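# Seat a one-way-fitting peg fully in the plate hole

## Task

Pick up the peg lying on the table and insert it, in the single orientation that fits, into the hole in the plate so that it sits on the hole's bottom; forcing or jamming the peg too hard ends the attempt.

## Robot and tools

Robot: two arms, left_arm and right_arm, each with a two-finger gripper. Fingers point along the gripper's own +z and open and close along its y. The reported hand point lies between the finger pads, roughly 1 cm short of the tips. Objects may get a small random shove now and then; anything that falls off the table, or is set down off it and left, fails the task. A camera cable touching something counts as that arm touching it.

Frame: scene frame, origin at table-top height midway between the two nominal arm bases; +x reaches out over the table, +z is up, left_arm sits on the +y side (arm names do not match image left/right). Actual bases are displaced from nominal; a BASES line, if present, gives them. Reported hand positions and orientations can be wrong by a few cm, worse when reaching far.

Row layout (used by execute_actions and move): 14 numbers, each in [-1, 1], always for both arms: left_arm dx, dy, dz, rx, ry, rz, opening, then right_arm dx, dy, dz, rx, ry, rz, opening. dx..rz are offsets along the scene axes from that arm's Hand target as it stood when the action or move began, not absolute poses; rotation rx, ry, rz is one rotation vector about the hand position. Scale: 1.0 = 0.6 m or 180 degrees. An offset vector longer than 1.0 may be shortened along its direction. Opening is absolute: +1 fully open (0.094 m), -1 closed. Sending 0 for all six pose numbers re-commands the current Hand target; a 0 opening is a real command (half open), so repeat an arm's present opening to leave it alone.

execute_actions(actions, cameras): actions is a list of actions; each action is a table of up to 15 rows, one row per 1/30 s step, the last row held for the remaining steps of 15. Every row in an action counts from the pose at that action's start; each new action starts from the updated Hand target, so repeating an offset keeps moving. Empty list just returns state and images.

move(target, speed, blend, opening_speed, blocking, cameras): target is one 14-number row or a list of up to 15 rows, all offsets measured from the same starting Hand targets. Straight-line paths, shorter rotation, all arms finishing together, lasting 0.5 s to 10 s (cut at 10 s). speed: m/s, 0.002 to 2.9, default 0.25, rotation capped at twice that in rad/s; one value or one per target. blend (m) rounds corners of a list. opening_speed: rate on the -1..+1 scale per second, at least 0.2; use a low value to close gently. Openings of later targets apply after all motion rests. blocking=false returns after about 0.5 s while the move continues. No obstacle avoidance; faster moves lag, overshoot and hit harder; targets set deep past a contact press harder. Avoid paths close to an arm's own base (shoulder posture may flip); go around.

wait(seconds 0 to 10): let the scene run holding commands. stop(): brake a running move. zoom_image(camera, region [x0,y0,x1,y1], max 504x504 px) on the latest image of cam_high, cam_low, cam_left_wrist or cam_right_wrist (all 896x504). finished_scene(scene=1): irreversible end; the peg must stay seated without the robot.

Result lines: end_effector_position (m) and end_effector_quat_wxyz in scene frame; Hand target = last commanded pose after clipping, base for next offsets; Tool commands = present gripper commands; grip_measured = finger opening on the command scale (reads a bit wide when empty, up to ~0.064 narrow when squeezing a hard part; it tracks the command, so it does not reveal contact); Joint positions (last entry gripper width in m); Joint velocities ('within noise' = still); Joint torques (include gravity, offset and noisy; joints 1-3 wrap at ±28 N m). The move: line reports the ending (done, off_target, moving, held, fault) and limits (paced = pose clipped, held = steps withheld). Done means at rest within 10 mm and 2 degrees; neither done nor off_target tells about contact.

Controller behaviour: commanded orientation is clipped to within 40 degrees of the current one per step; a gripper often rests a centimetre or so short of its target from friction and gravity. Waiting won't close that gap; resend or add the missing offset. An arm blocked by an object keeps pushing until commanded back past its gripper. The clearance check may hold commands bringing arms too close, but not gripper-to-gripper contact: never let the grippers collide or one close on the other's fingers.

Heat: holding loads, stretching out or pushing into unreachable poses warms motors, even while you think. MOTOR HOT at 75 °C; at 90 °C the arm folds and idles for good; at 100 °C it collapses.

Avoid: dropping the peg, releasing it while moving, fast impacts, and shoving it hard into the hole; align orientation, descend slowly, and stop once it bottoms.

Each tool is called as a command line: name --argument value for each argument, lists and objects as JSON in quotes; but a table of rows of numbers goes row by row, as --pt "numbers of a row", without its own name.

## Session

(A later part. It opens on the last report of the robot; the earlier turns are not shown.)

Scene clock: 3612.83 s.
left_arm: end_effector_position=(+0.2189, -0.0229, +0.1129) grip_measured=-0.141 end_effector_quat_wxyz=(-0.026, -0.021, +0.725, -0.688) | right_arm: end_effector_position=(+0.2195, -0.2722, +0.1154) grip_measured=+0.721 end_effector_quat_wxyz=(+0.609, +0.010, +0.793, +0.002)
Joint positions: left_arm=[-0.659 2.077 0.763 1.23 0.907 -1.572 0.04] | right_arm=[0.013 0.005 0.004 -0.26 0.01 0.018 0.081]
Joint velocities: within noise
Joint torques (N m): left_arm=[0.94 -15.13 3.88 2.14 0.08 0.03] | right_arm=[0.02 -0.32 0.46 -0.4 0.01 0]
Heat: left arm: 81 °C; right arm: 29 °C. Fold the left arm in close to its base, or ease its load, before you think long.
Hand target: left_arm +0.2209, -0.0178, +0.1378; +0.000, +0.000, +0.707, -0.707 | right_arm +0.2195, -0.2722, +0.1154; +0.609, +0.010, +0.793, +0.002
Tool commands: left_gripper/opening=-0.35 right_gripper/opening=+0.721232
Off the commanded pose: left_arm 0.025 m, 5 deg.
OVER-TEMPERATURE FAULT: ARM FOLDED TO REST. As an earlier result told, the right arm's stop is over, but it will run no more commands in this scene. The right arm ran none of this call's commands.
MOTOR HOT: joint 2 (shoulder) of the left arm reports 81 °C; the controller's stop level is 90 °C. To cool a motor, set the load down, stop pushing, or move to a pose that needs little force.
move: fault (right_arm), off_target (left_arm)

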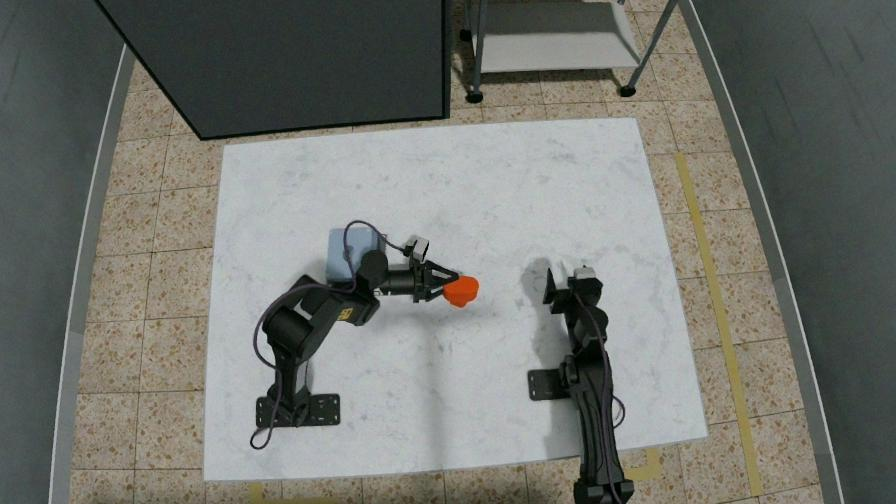

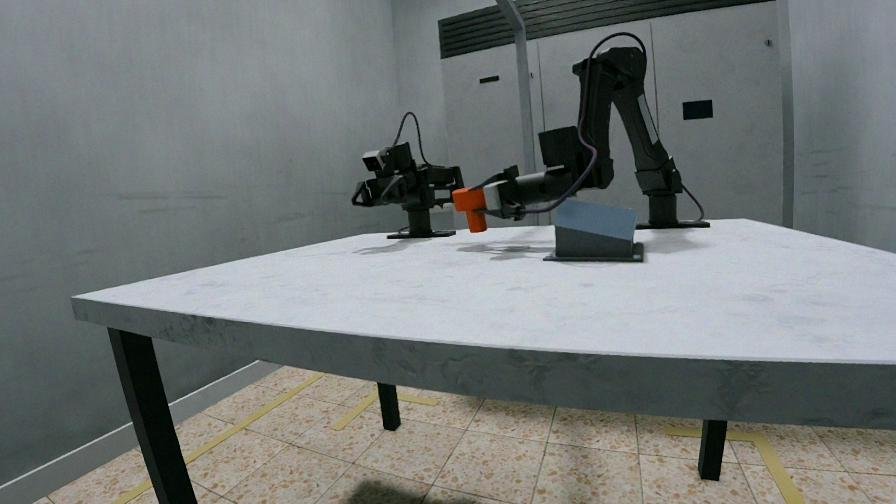

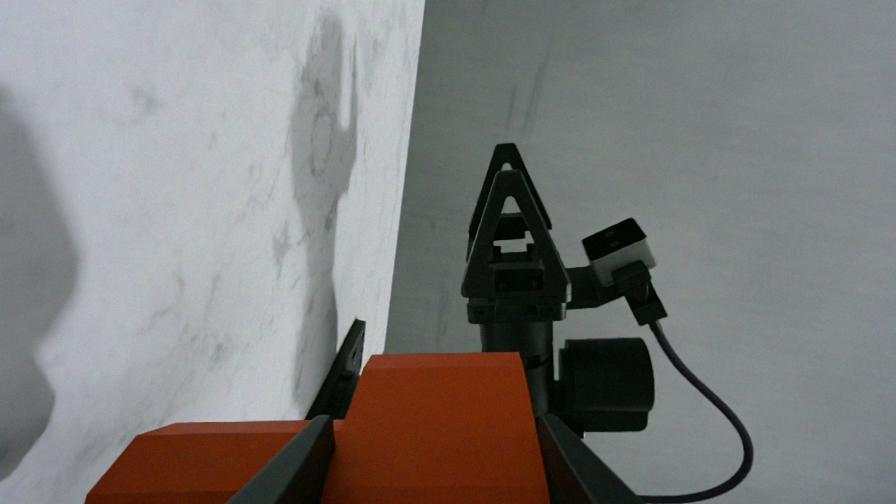

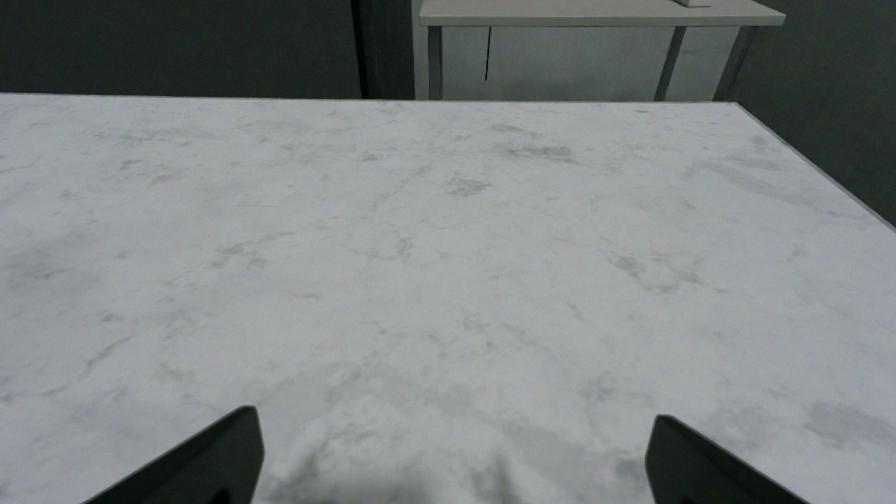

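move --target '[-0.13, 0.23, 0.04, 0, 0, 0, -0.35, 0, 0, 0, 0, 0, 0, 0.72]' --speed 0.2 --cameras '["cam_high", "cam_left_wrist"]'

Scene clock: 3640.17 s.
left_arm: end_effector_position=(+0.1468, +0.1174, +0.1551) grip_measured=-0.141 end_effector_quat_wxyz=(-0.008, -0.015, +0.712, -0.702) | right_arm: end_effector_position=(+0.2195, -0.2722, +0.1154) grip_measured=+0.721 end_effector_quat_wxyz=(+0.609, +0.010, +0.793, +0.002)
Joint positions: left_arm=[-0.34 1.546 0.226 1.282 1.209 -1.567 0.04] | right_arm=[0.013 0.005 0.004 -0.26 0.01 0.018 0.081]
Joint velocities: within noise
Joint torques (N m): left_arm=[0.59 -7.34 3.85 1.72 0.17 -0.02] | right_arm=[0.02 -0.32 0.46 -0.4 0.01 0]
Heat: left arm: 66 °C; right arm: 29 °C.
Hand target: left_arm +0.1428, +0.1201, +0.1618; +0.000, +0.000, +0.707, -0.707 | right_arm +0.2195, -0.2722, +0.1154; +0.609, +0.010, +0.793, +0.002
Tool commands: left_gripper/opening=-0.35 right_gripper/opening=+0.721232
Off the commanded pose: left_arm 0.008 m, 2 deg.
OVER-TEMPERATURE FAULT: ARM FOLDED TO REST. As an earlier result told, the right arm's stop is over, but it will run no more commands in this scene. The right arm ran none of this call's commands.
MOTOR HOT: cleared for the motors of the left arm.
move: fault (right_arm)
Images, in order (width x height): cam_high 896x504, cam_left_wrist 896x504.

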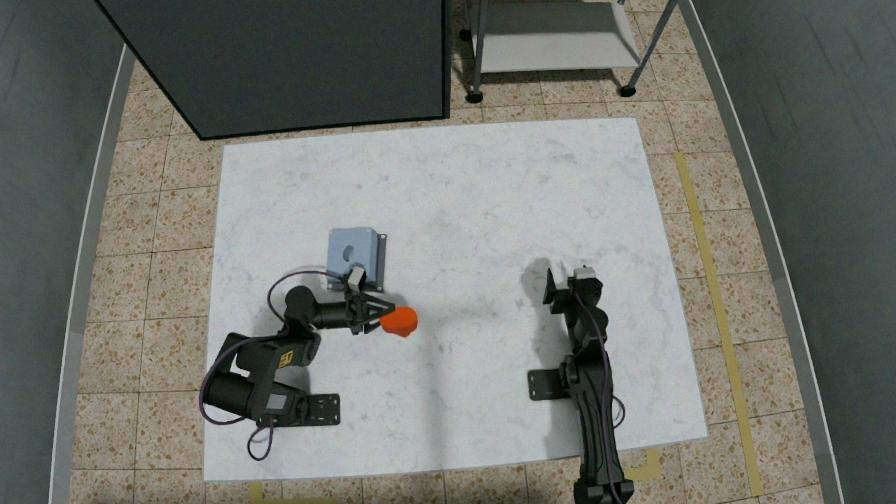

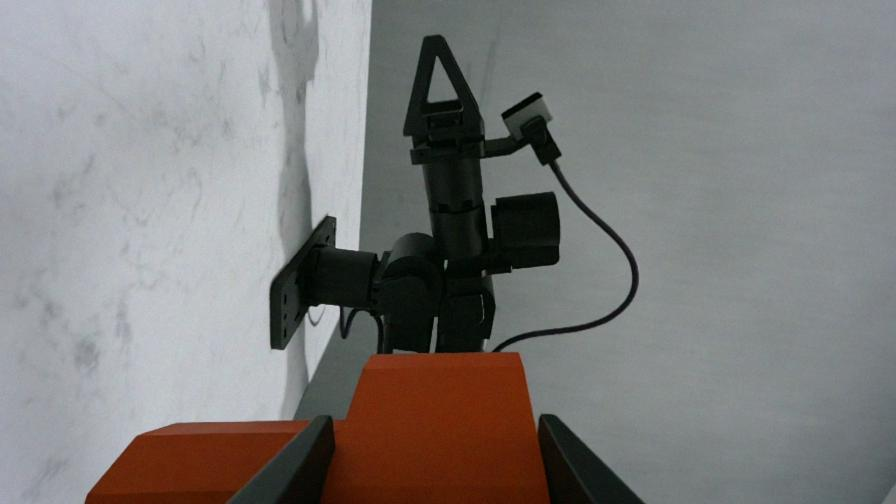

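wait --seconds 1 --cameras '[]'

Scene clock: 3687.27 s.
left_arm: end_effector_position=(+0.1467, +0.1174, +0.1550) grip_measured=-0.141 end_effector_quat_wxyz=(-0.008, -0.015, +0.712, -0.702) | right_arm: end_effector_position=(+0.2195, -0.2722, +0.1154) grip_measured=+0.721 end_effector_quat_wxyz=(+0.609, +0.010, +0.793, +0.002)
Joint positions: left_arm=[-0.34 1.546 0.226 1.281 1.21 -1.567 0.04] | right_arm=[0.013 0.005 0.004 -0.26 0.01 0.018 0.081]
Joint velocities: within noise
Joint torques (N m): left_arm=[0.61 -7.35 3.84 1.7 0.16 -0.02] | right_arm=[0.02 -0.34 0.46 -0.4 0.02 0]
Heat: left arm: 57 °C; right arm: 29 °C.
Hand target: left_arm +0.1428, +0.1201, +0.1618; +0.000, +0.000, +0.707, -0.707 | right_arm +0.2195, -0.2722, +0.1154; +0.609, +0.010, +0.793, +0.002
Tool commands: left_gripper/opening=-0.35 right_gripper/opening=+0.721232
Off the commanded pose: left_arm 0.008 m, 2 deg.
OVER-TEMPERATURE FAULT: ARM FOLDED TO REST. As an earlier result told, the right arm's stop is over, but it will run no more commands in this scene.
wait: 1.00 s; at rest from the start
No camera images: "cameras" was empty.

move --target '[0.1037, -0.15, -0.0447, 0, 0, 0.211, -0.35, 0, 0, 0, 0, 0, 0, 0.72]' --speed 0.15 --cameras '["cam_high", "cam_low", "cam_left_wrist", "cam_right_wrist"]'

zoom_image --camera "cam_low" --region '[400, 120, 652, 262]'

Scene clock: 3698.47 s.
left_arm: end_effector_position=(+0.2008, +0.0369, +0.1173) grip_measured=-0.141 end_effector_quat_wxyz=(+0.218, -0.237, +0.693, -0.645) | right_arm: end_effector_position=(+0.2195, -0.2722, +0.1154) grip_measured=+0.721 end_effector_quat_wxyz=(+0.609, +0.010, +0.793, +0.002)
Joint positions: left_arm=[-0.928 1.812 0.319 1.421 -0.024 -1.577 0.04] | right_arm=[0.013 0.005 0.004 -0.26 0.01 0.018 0.081]
Joint velocities: within noise
Joint torques (N m): left_arm=[-0.54 -6.2 6.15 2.51 -0.11 0.04] | right_arm=[0.02 -0.32 0.46 -0.4 0.01 0]
Heat: left arm: 56 °C; right arm: 29 °C.
Hand target: left_arm +0.2051, +0.0301, +0.1350; +0.230, -0.230, +0.669, -0.668 | right_arm +0.2195, -0.2722, +0.1154; +0.609, +0.010, +0.793, +0.002
Tool commands: left_gripper/opening=-0.35 right_gripper/opening=+0.721232
Off the commanded pose: left_arm 0.019 m, 4 deg.
OVER-TEMPERATURE FAULT: ARM FOLDED TO REST. As an earlier result told, the right arm's stop is over, but it will run no more commands in this scene. The right arm ran none of this call's commands.
move: fault (right_arm), off_target (left_arm)

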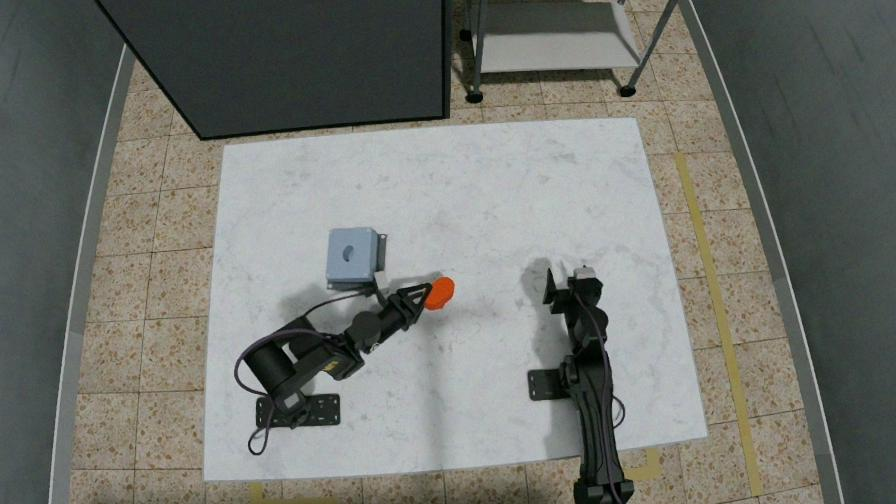

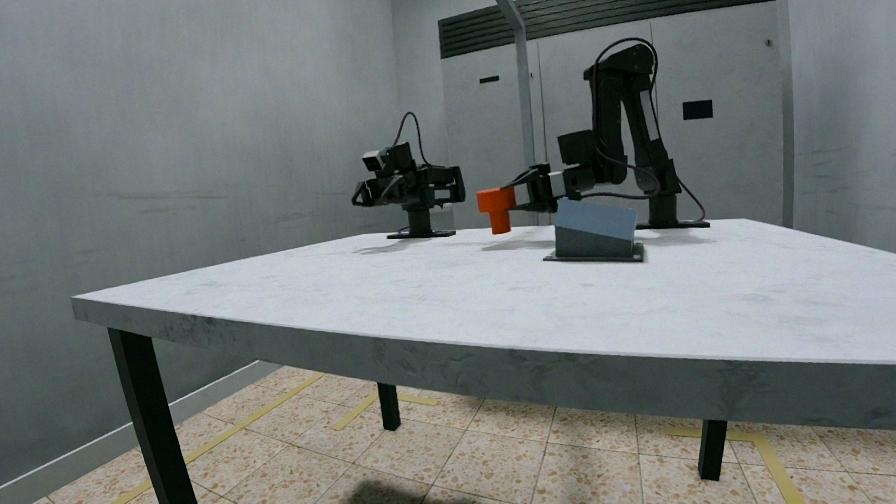

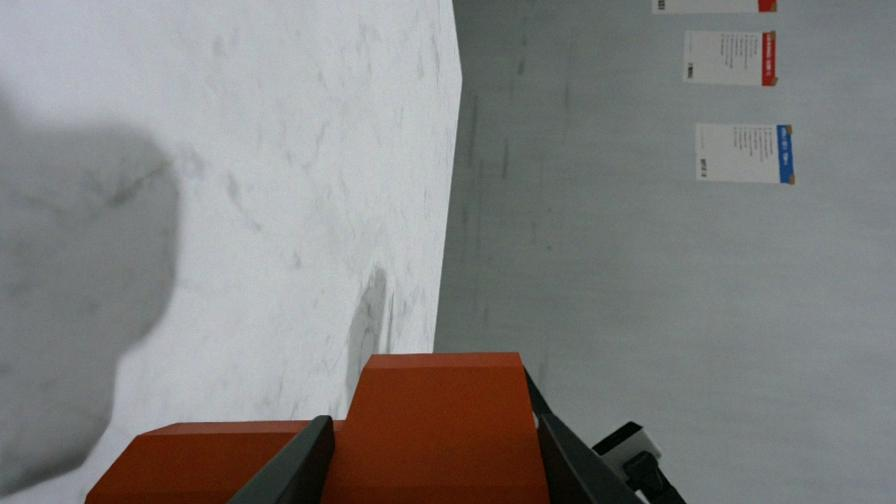

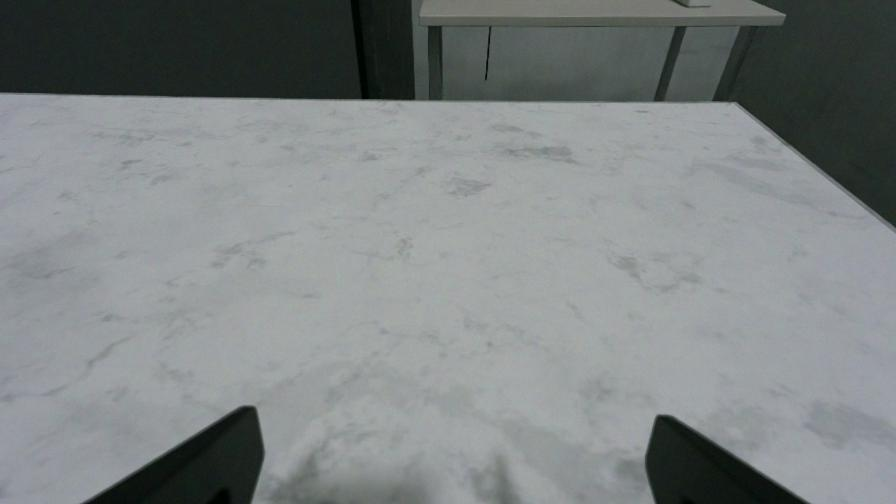

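Scaled by 2.000 from the camera's 896x504 image, which has a finer 1280x720 frame.

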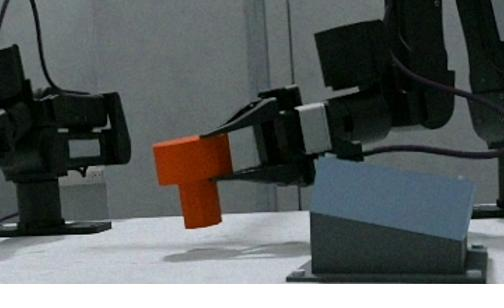

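move --target '[0.025, -0.033, -0.03, -0.0175, -0.0137, 0, -0.35, 0, 0, 0, 0, 0, 0, 0.72]' --speed 0.06 --cameras '["cam_low", "cam_left_wrist"]'

zoom_image --camera "cam_low" --region '[440, 160, 566, 252]'

Scene clock: 3730.97 s.
left_arm: end_effector_position=(+0.2159, +0.0164, +0.0975) grip_measured=-0.141 end_effector_quat_wxyz=(+0.218, -0.238, +0.694, -0.644) | right_arm: end_effector_position=(+0.2195, -0.2722, +0.1154) grip_measured=+0.721 end_effector_quat_wxyz=(+0.609, +0.010, +0.793, +0.002)
Joint positions: left_arm=[-0.928 1.979 0.419 1.483 -0.025 -1.577 0.04] | right_arm=[0.013 0.005 0.004 -0.26 0.01 0.018 0.081]
Joint velocities: within noise
Joint torques (N m): left_arm=[-0.39 -7.31 5.59 2.68 -0.11 0.05] | right_arm=[0.02 -0.32 0.46 -0.4 0.01 0]
Heat: left arm: 52 °C; right arm: 29 °C.
Hand target: left_arm +0.2201, +0.0103, +0.1170; +0.238, -0.222, +0.645, -0.691 | right_arm +0.2195, -0.2722, +0.1154; +0.609, +0.010, +0.793, +0.002
Tool commands: left_gripper/opening=-0.35 right_gripper/opening=+0.721232
Off the commanded pose: left_arm 0.021 m, 8 deg.
OVER-TEMPERATURE FAULT: ARM FOLDED TO REST. As an earlier result told, the right arm's stop is over, but it will run no more commands in this scene. The right arm ran none of this call's commands.
joint sent to its limit (left arm) — joint 4 (wrist pitch), upper limit. The joint targets are off in orientation, not in position.
move: fault (right_arm), off_target (left_arm)
Images, in order (width x height): cam_low 896x504, cam_left_wrist 896x504.

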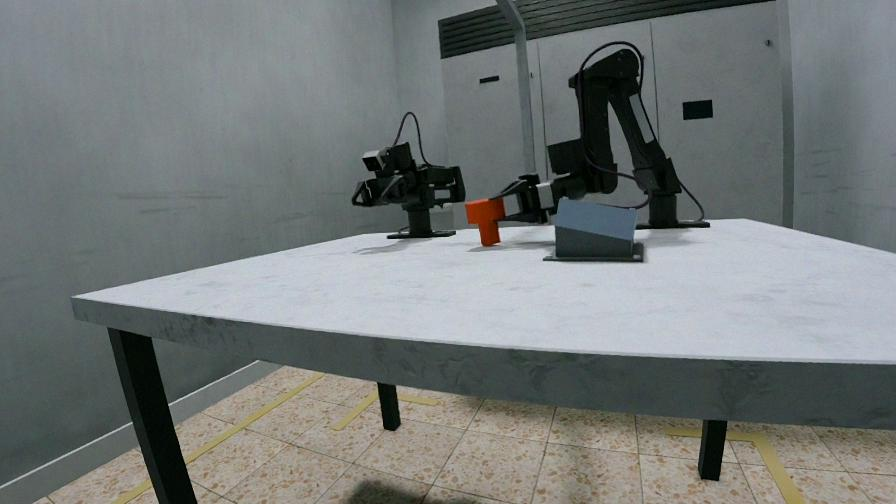

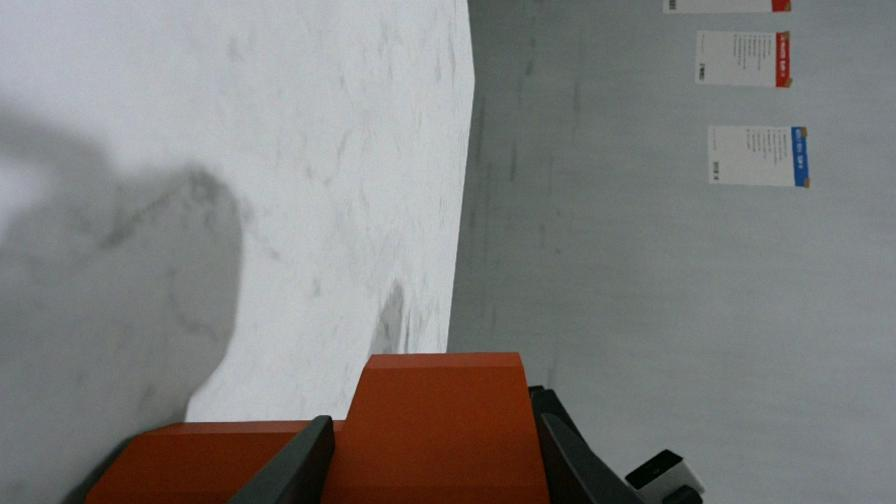

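Scaled by 4.000 from the camera's 896x504 image, which has a finer 1280x720 frame.

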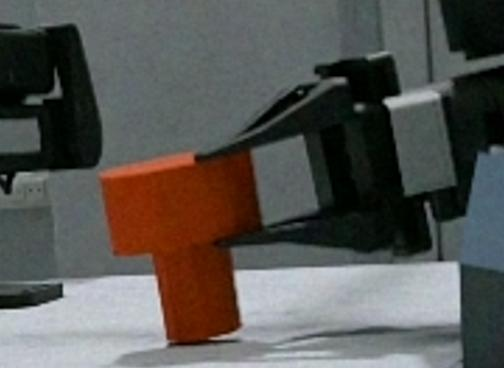

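move --target '[0.052, -0.065, 0.013, 0, 0, 0, -0.35, 0, 0, 0, 0, 0, 0, 0.72]' --speed 0.06 --cameras '["cam_low", "cam_left_wrist"]'

zoom_image --camera "cam_low" --region '[420, 160, 546, 260]'

Scene clock: 3749.00 s.
left_arm: end_effector_position=(+0.2460, -0.0247, +0.1127) grip_measured=-0.141 end_effector_quat_wxyz=(+0.227, -0.229, +0.664, -0.674) | right_arm: end_effector_position=(+0.2195, -0.2722, +0.1154) grip_measured=+0.721 end_effector_quat_wxyz=(+0.609, +0.010, +0.793, +0.002)
Joint positions: left_arm=[-0.928 2.096 0.631 1.478 -0.025 -1.577 0.04] | right_arm=[0.013 0.005 0.004 -0.26 0.01 0.018 0.081]
Joint velocities: within noise
Joint torques (N m): left_arm=[0.17 -8.87 6.31 2.42 -0.04 0.06] | right_arm=[0.02 -0.32 0.46 -0.4 0.02 0]
Heat: left arm: 53 °C; right arm: 29 °C.
Hand target: left_arm +0.2513, -0.0287, +0.1247; +0.238, -0.222, +0.645, -0.691 | right_arm +0.2195, -0.2722, +0.1154; +0.609, +0.010, +0.793, +0.002
Tool commands: left_gripper/opening=-0.35 right_gripper/opening=+0.721232
Off the commanded pose: left_arm 0.014 m, 3 deg.
OVER-TEMPERATURE FAULT: ARM FOLDED TO REST. As an earlier result told, the right arm's stop is over, but it will run no more commands in this scene. The right arm ran none of this call's commands.
move: fault (right_arm), off_target (left_arm)
Images, in order (width x height): cam_low 896x504, cam_left_wrist 896x504.

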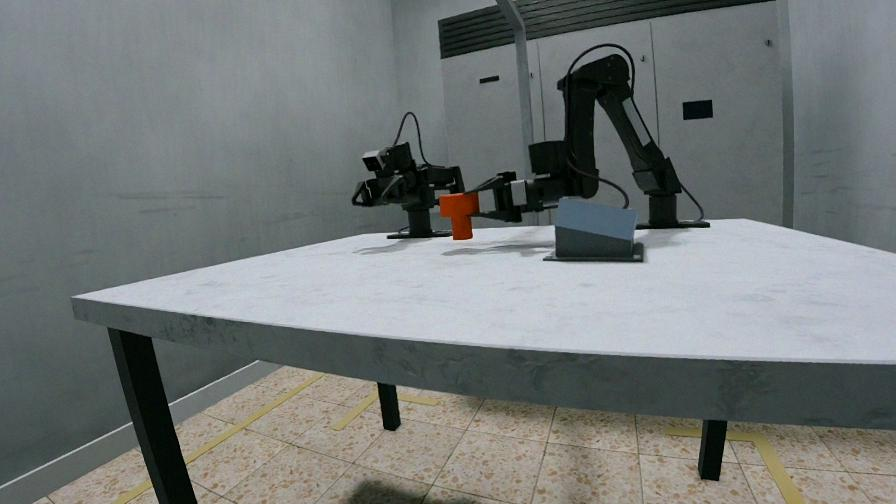

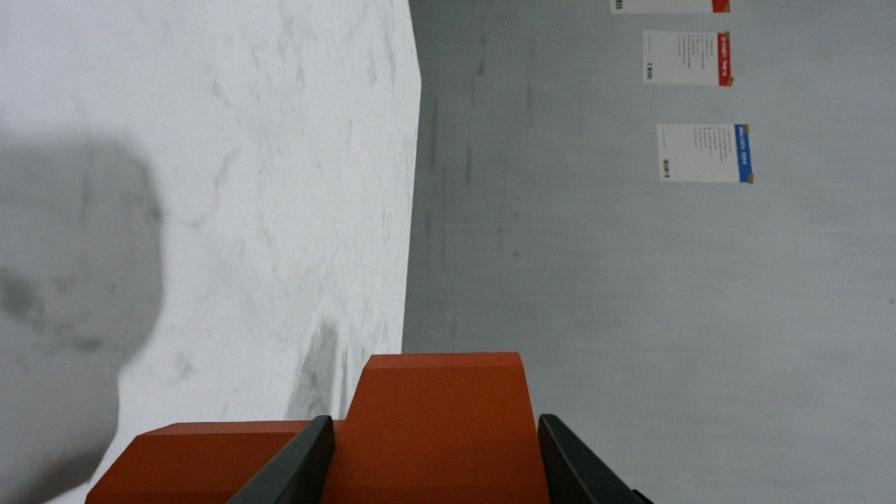

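Scaled by 4.000 from the camera's 896x504 image, which has a finer 1280x720 frame.

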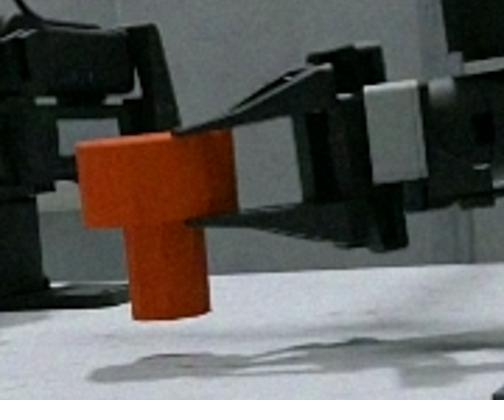

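move --target '[0, 0, -0.028, 0, 0, 0, -0.35, 0, 0, 0, 0, 0, 0, 0.72]' --speed 0.05 --cameras '["cam_low", "cam_left_wrist"]'

zoom_image --camera "cam_low" --region '[420, 160, 546, 260]'

Scene clock: 3761.93 s.
left_arm: end_effector_position=(+0.2463, -0.0251, +0.0947) grip_measured=-0.141 end_effector_quat_wxyz=(+0.224, -0.232, +0.674, -0.664) | right_arm: end_effector_position=(+0.2195, -0.2722, +0.1154) grip_measured=+0.721 end_effector_quat_wxyz=(+0.609, +0.010, +0.793, +0.002)
Joint positions: left_arm=[-0.928 2.147 0.636 1.494 -0.025 -1.577 0.04] | right_arm=[0.013 0.005 0.004 -0.26 0.01 0.018 0.081]
Joint velocities: within noise
Joint torques (N m): left_arm=[0.18 -8.72 5.87 2.58 -0.05 0.06] | right_arm=[0.02 -0.32 0.46 -0.4 0.01 0]
Heat: left arm: 55 °C; right arm: 29 °C.
Hand target: left_arm +0.2513, -0.0287, +0.1081; +0.238, -0.222, +0.645, -0.691 | right_arm +0.2195, -0.2722, +0.1154; +0.609, +0.010, +0.793, +0.002
Tool commands: left_gripper/opening=-0.35 right_gripper/opening=+0.721232
Off the commanded pose: left_arm 0.015 m, 5 deg.
OVER-TEMPERATURE FAULT: ARM FOLDED TO REST. As an earlier result told, the right arm's stop is over, but it will run no more commands in this scene. The right arm ran none of this call's commands.
joint sent to its limit (left arm) — joint 4 (wrist pitch), upper limit. The joint targets still meet the commanded pose.
move: fault (right_arm), off_target (left_arm)
Images, in order (width x height): cam_low 896x504, cam_left_wrist 896x504.

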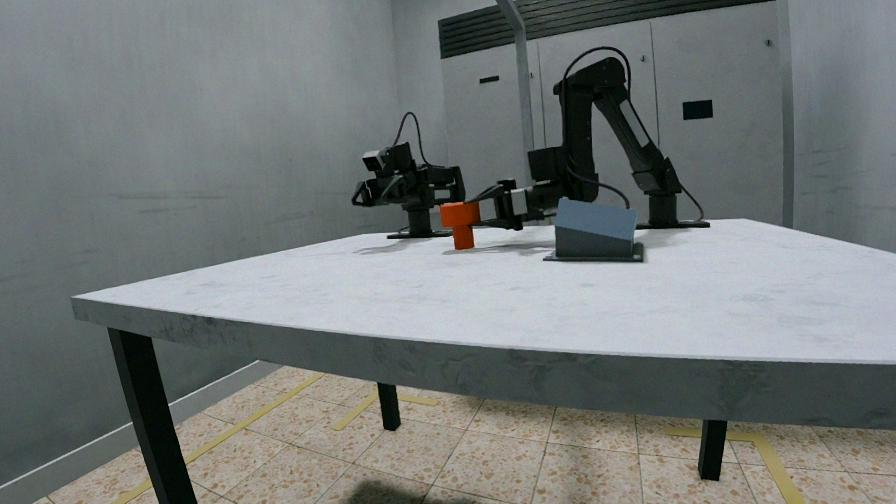

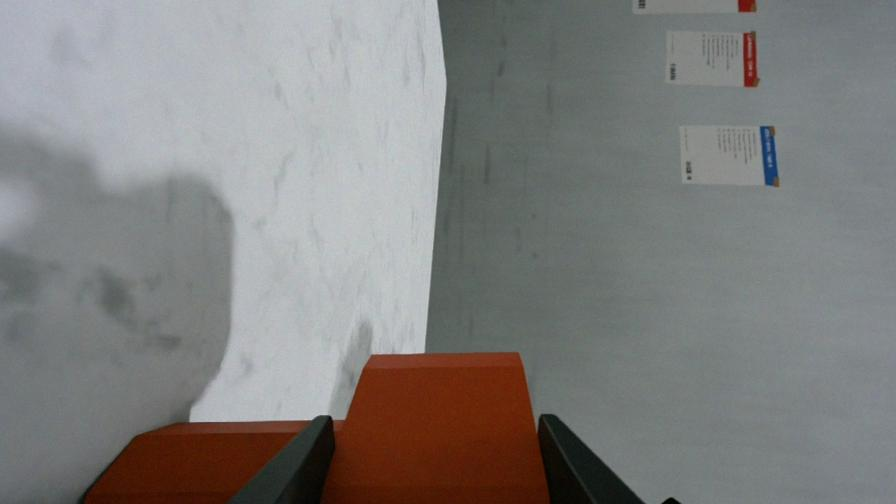

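Scaled by 4.000 from the camera's 896x504 image, which has a finer 1280x720 frame.

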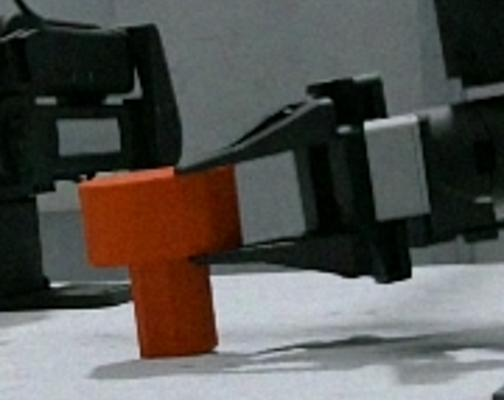

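move --target '[0.003, -0.004, -0.01, 0, 0, 0, -0.35, 0, 0, 0, 0, 0, 0, 0.72]' --speed 0.04 --cameras '["cam_low", "cam_left_wrist"]'

zoom_image --camera "cam_low" --region '[420, 160, 546, 260]'

Scene clock: 3770.87 s.
left_arm: end_effector_position=(+0.2485, -0.0280, +0.0939) grip_measured=-0.141 end_effector_quat_wxyz=(+0.225, -0.231, +0.671, -0.667) | right_arm: end_effector_position=(+0.2195, -0.2722, +0.1154) grip_measured=+0.721 end_effector_quat_wxyz=(+0.609, +0.010, +0.793, +0.002)
Joint positions: left_arm=[-0.928 2.166 0.652 1.506 -0.025 -1.577 0.04] | right_arm=[0.013 0.005 0.004 -0.26 0.01 0.018 0.081]
Joint velocities: within noise
Joint torques (N m): left_arm=[0.21 -8.55 5.76 2.44 -0.04 0.06] | right_arm=[0.02 -0.32 0.46 -0.4 0.02 0]
Heat: left arm: 56 °C; right arm: 29 °C.
Hand target: left_arm +0.2531, -0.0311, +0.1019; +0.238, -0.222, +0.645, -0.691 | right_arm +0.2195, -0.2722, +0.1154; +0.609, +0.010, +0.793, +0.002
Tool commands: left_gripper/opening=-0.35 right_gripper/opening=+0.721232
Off the commanded pose: left_arm 0.010 m, 4 deg.
OVER-TEMPERATURE FAULT: ARM FOLDED TO REST. As an earlier result told, the right arm's stop is over, but it will run no more commands in this scene. The right arm ran none of this call's commands.
joint sent to its limit (left arm) — joint 4 (wrist pitch), upper limit. The joint targets still meet the commanded pose.
move: fault (right_arm), off_target (left_arm)
Images, in order (width x height): cam_low 896x504, cam_left_wrist 896x504.

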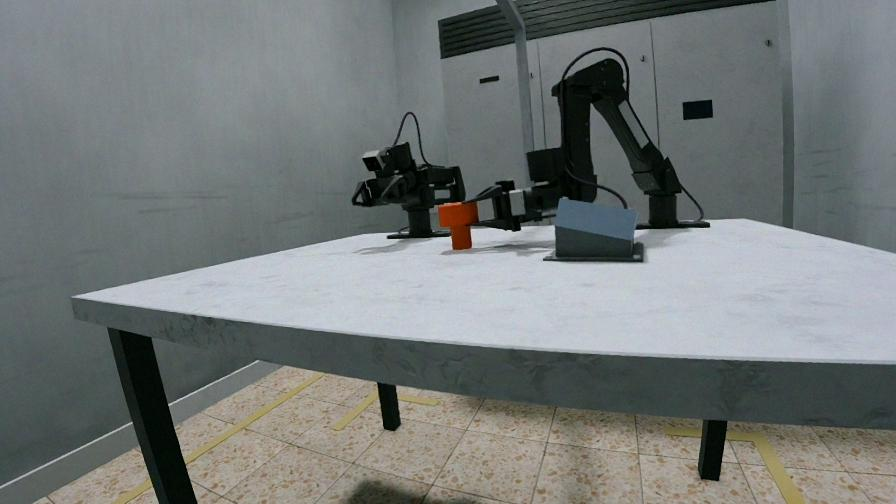

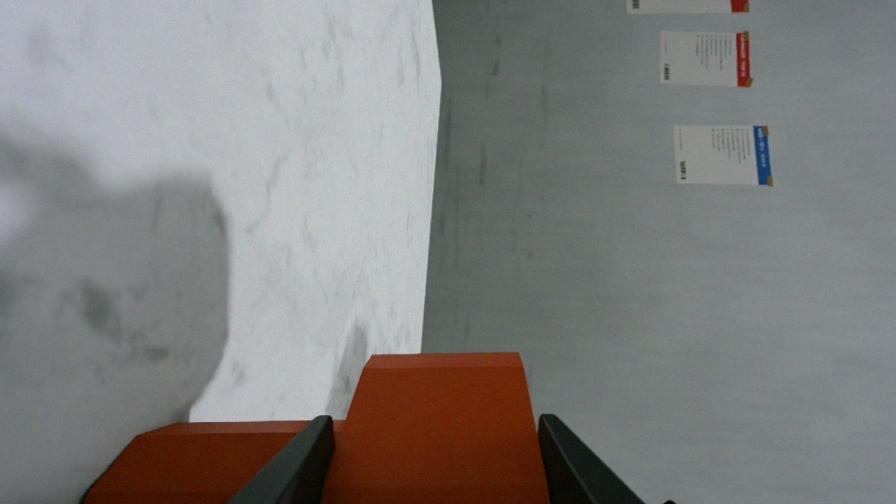

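Scaled by 4.000 from the camera's 896x504 image, which has a finer 1280x720 frame.

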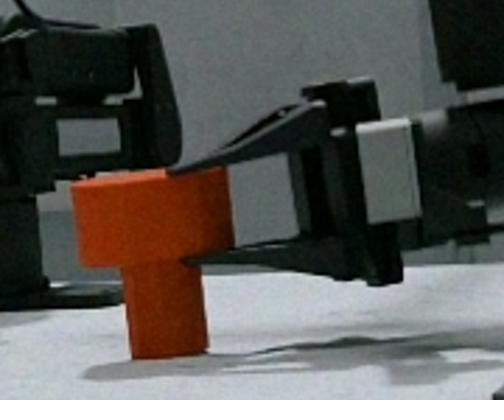

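zoom_image --camera "cam_low" --region '[430, 220, 493, 256]'

Scaled by 8.000 from the camera's 896x504 image, which has a finer 1280x720 frame.

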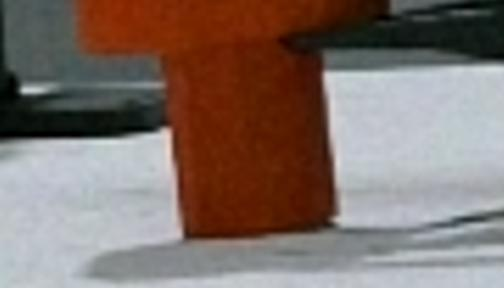

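move --target '[0, 0, -0.012, 0, 0, 0, -0.35, 0, 0, 0, 0, 0, 0, 0.72]' --speed 0.04 --cameras '["cam_low", "cam_left_wrist"]'

zoom_image --camera "cam_low" --region '[420, 190, 504, 256]'

Scene clock: 3789.97 s.
left_arm: end_effector_position=(+0.2491, -0.0289, +0.0935) grip_measured=-0.141 end_effector_quat_wxyz=(+0.226, -0.230, +0.669, -0.670) | right_arm: end_effector_position=(+0.2195, -0.2722, +0.1154) grip_measured=+0.721 end_effector_quat_wxyz=(+0.609, +0.010, +0.793, +0.002)
Joint positions: left_arm=[-0.928 2.179 0.658 1.521 -0.025 -1.577 0.04] | right_arm=[0.013 0.005 0.004 -0.26 0.01 0.018 0.081]
Joint velocities: within noise
Joint torques (N m): left_arm=[0.21 -8.29 5.5 2.31 -0.03 0.06] | right_arm=[0.03 -0.32 0.44 -0.4 0.01 0]
Heat: left arm: 53 °C; right arm: 29 °C.
Hand target: left_arm +0.2531, -0.0311, +0.0949; +0.238, -0.222, +0.645, -0.691 | right_arm +0.2195, -0.2722, +0.1154; +0.609, +0.010, +0.793, +0.002
Tool commands: left_gripper/opening=-0.35 right_gripper/opening=+0.721232
Off the commanded pose: left_arm 0.005 m, 4 deg.
OVER-TEMPERATURE FAULT: ARM FOLDED TO REST. As an earlier result told, the right arm's stop is over, but it will run no more commands in this scene. The right arm ran none of this call's commands.
joint sent to its limit (left arm) — joint 4 (wrist pitch), upper limit. The joint targets still meet the commanded pose.
move: fault (right_arm), off_target (left_arm)
Images, in order (width x height): cam_low 896x504, cam_left_wrist 896x504.

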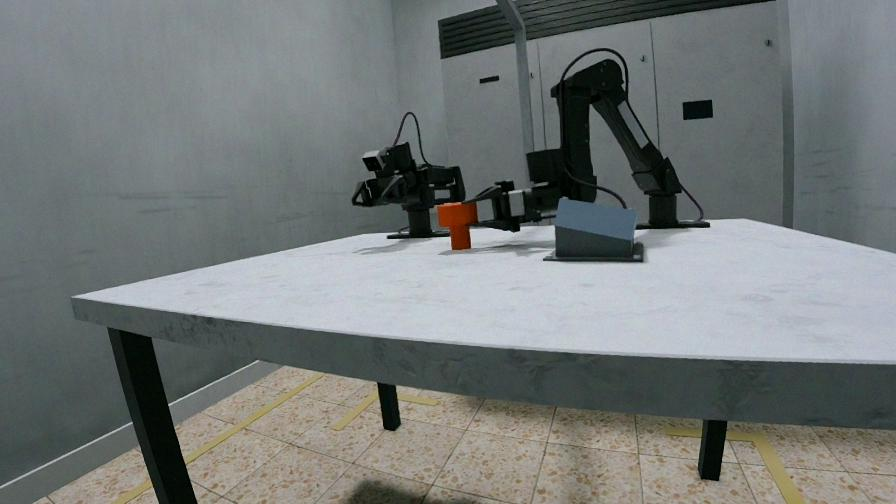

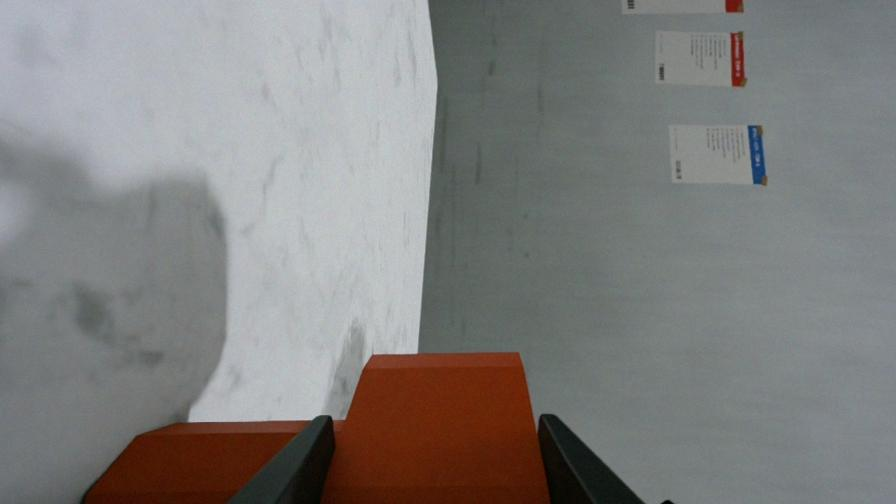

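Scaled by 6.000 from the camera's 896x504 image, which has a finer 1280x720 frame.

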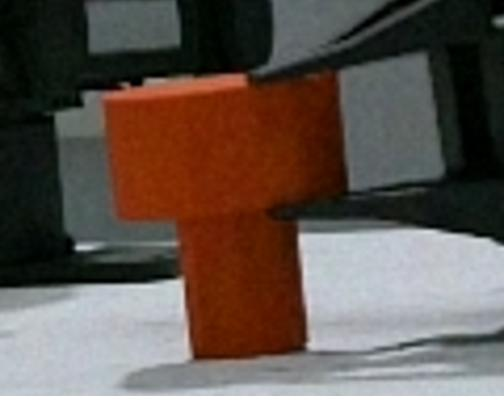

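move --target '[0, 0, 0.018, 0, 0, 0, -0.35, 0, 0, 0, 0, 0, 0, 0.72]' --speed 0.05 --cameras '[]'

move --target '[0, 0, 0, 0, 0, 0, 0.25, 0, 0, 0, 0, 0, 0, 0.72]' --speed 0.05 --opening_speed 0.3 --cameras '["cam_low", "cam_left_wrist", "cam_high"]'

zoom_image --camera "cam_low" --region '[420, 190, 504, 256]'

Scene clock: 3813.43 s.
left_arm: end_effector_position=(+0.2491, -0.0289, +0.0935) grip_measured=-0.141 end_effector_quat_wxyz=(+0.226, -0.230, +0.669, -0.670) | right_arm: end_effector_position=(+0.2195, -0.2722, +0.1154) grip_measured=+0.721 end_effector_quat_wxyz=(+0.609, +0.010, +0.793, +0.002)
Joint positions: left_arm=[-0.928 2.179 0.658 1.521 -0.025 -1.577 0.04] | right_arm=[0.013 0.005 0.004 -0.26 0.01 0.018 0.081]
Joint velocities: within noise
Joint torques (N m): left_arm=[0.2 -10.36 5.31 2.31 -0.04 0.07] | right_arm=[0.02 -0.32 0.46 -0.4 0.02 0]
Heat: left arm: 54 °C; right arm: 29 °C.
Hand target: left_arm +0.2531, -0.0311, +0.1057; +0.238, -0.222, +0.645, -0.691 | right_arm +0.2195, -0.2722, +0.1154; +0.609, +0.010, +0.793, +0.002
Tool commands: left_gripper/opening=-0.35 right_gripper/opening=+0.721232
Off the commanded pose: left_arm 0.013 m, 4 deg.
OVER-TEMPERATURE FAULT: ARM FOLDED TO REST. As an earlier result told, the right arm's stop is over, but it will run no more commands in this scene. The right arm ran none of this call's commands.
joint sent to its limit (left arm) — joint 4 (wrist pitch), upper limit. The joint targets still meet the commanded pose.
move: fault (right_arm), off_target (left_arm)
No camera images: "cameras" was empty.

Scene clock: 3815.63 s.
left_arm: end_effector_position=(+0.2491, -0.0289, +0.0935) grip_measured=+0.248 end_effector_quat_wxyz=(+0.226, -0.230, +0.669, -0.670) | right_arm: end_effector_position=(+0.2195, -0.2722, +0.1154) grip_measured=+0.721 end_effector_quat_wxyz=(+0.609, +0.010, +0.793, +0.002)
Joint positions: left_arm=[-0.928 2.179 0.658 1.521 -0.025 -1.577 0.059] | right_arm=[0.013 0.005 0.004 -0.26 0.01 0.018 0.081]
Joint velocities: within noise
Joint torques (N m): left_arm=[0.2 -10.37 5.31 2.31 -0.04 0.06] | right_arm=[0.02 -0.32 0.46 -0.4 0.02 0]
Heat: left arm: 55 °C; right arm: 29 °C.
Hand target: left_arm +0.2531, -0.0311, +0.1057; +0.238, -0.222, +0.645, -0.691 | right_arm +0.2195, -0.2722, +0.1154; +0.609, +0.010, +0.793, +0.002
Tool commands: left_gripper/opening=+0.25 right_gripper/opening=+0.721232
Off the commanded pose: left_arm 0.013 m, 4 deg.
OVER-TEMPERATURE FAULT: ARM FOLDED TO REST. As an earlier result told, the right arm's stop is over, but it will run no more commands in this scene. The right arm ran none of this call's commands.
joint sent to its limit (left arm) — joint 4 (wrist pitch), upper limit. The joint targets still meet the commanded pose.
move: fault (right_arm), off_target (left_arm)
Images, in order (width x height): cam_high 896x504, cam_low 896x504, cam_left_wrist 896x504.

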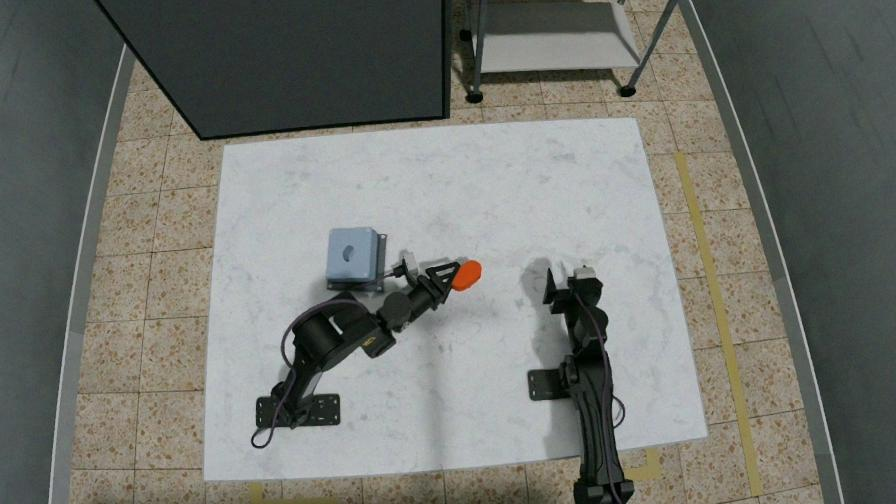

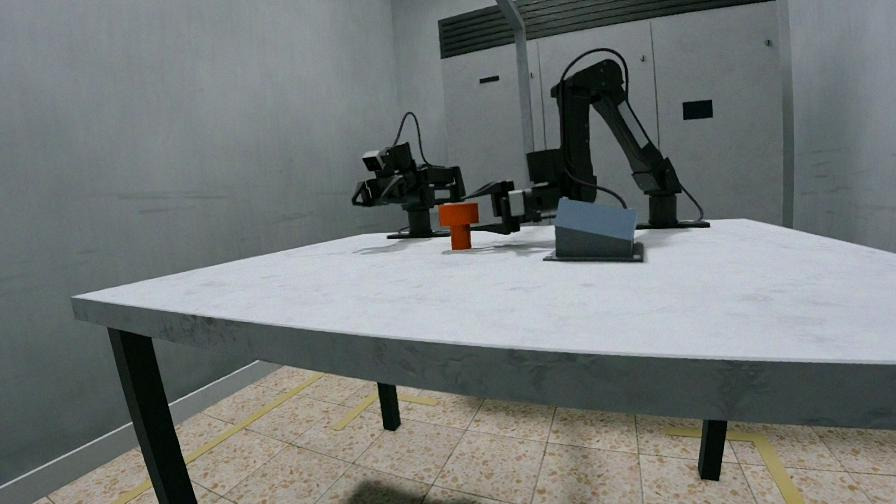

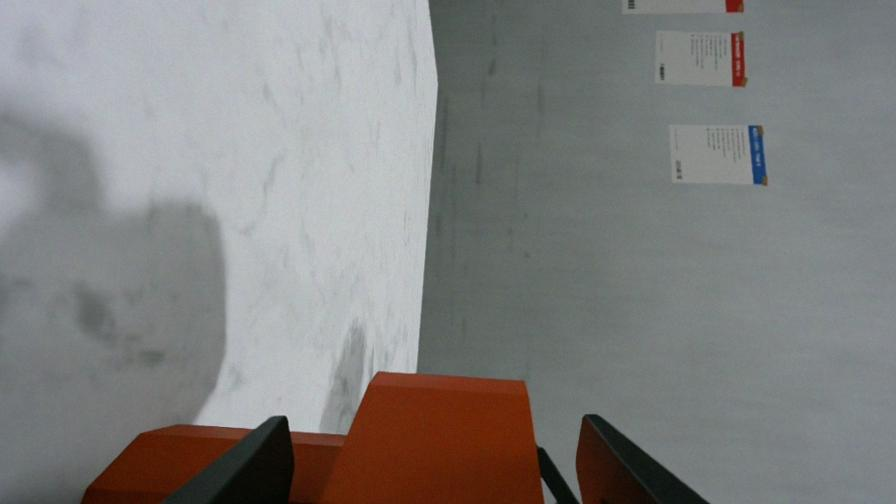

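Scaled by 6.000 from the camera's 896x504 image, which has a finer 1280x720 frame.

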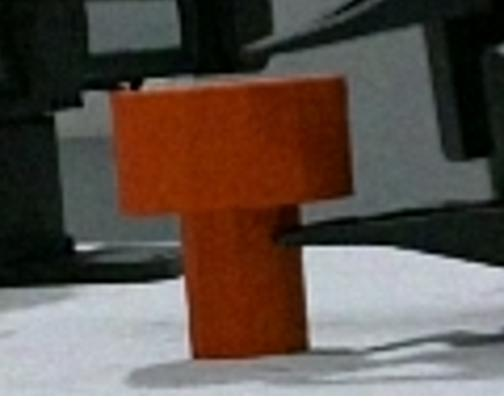

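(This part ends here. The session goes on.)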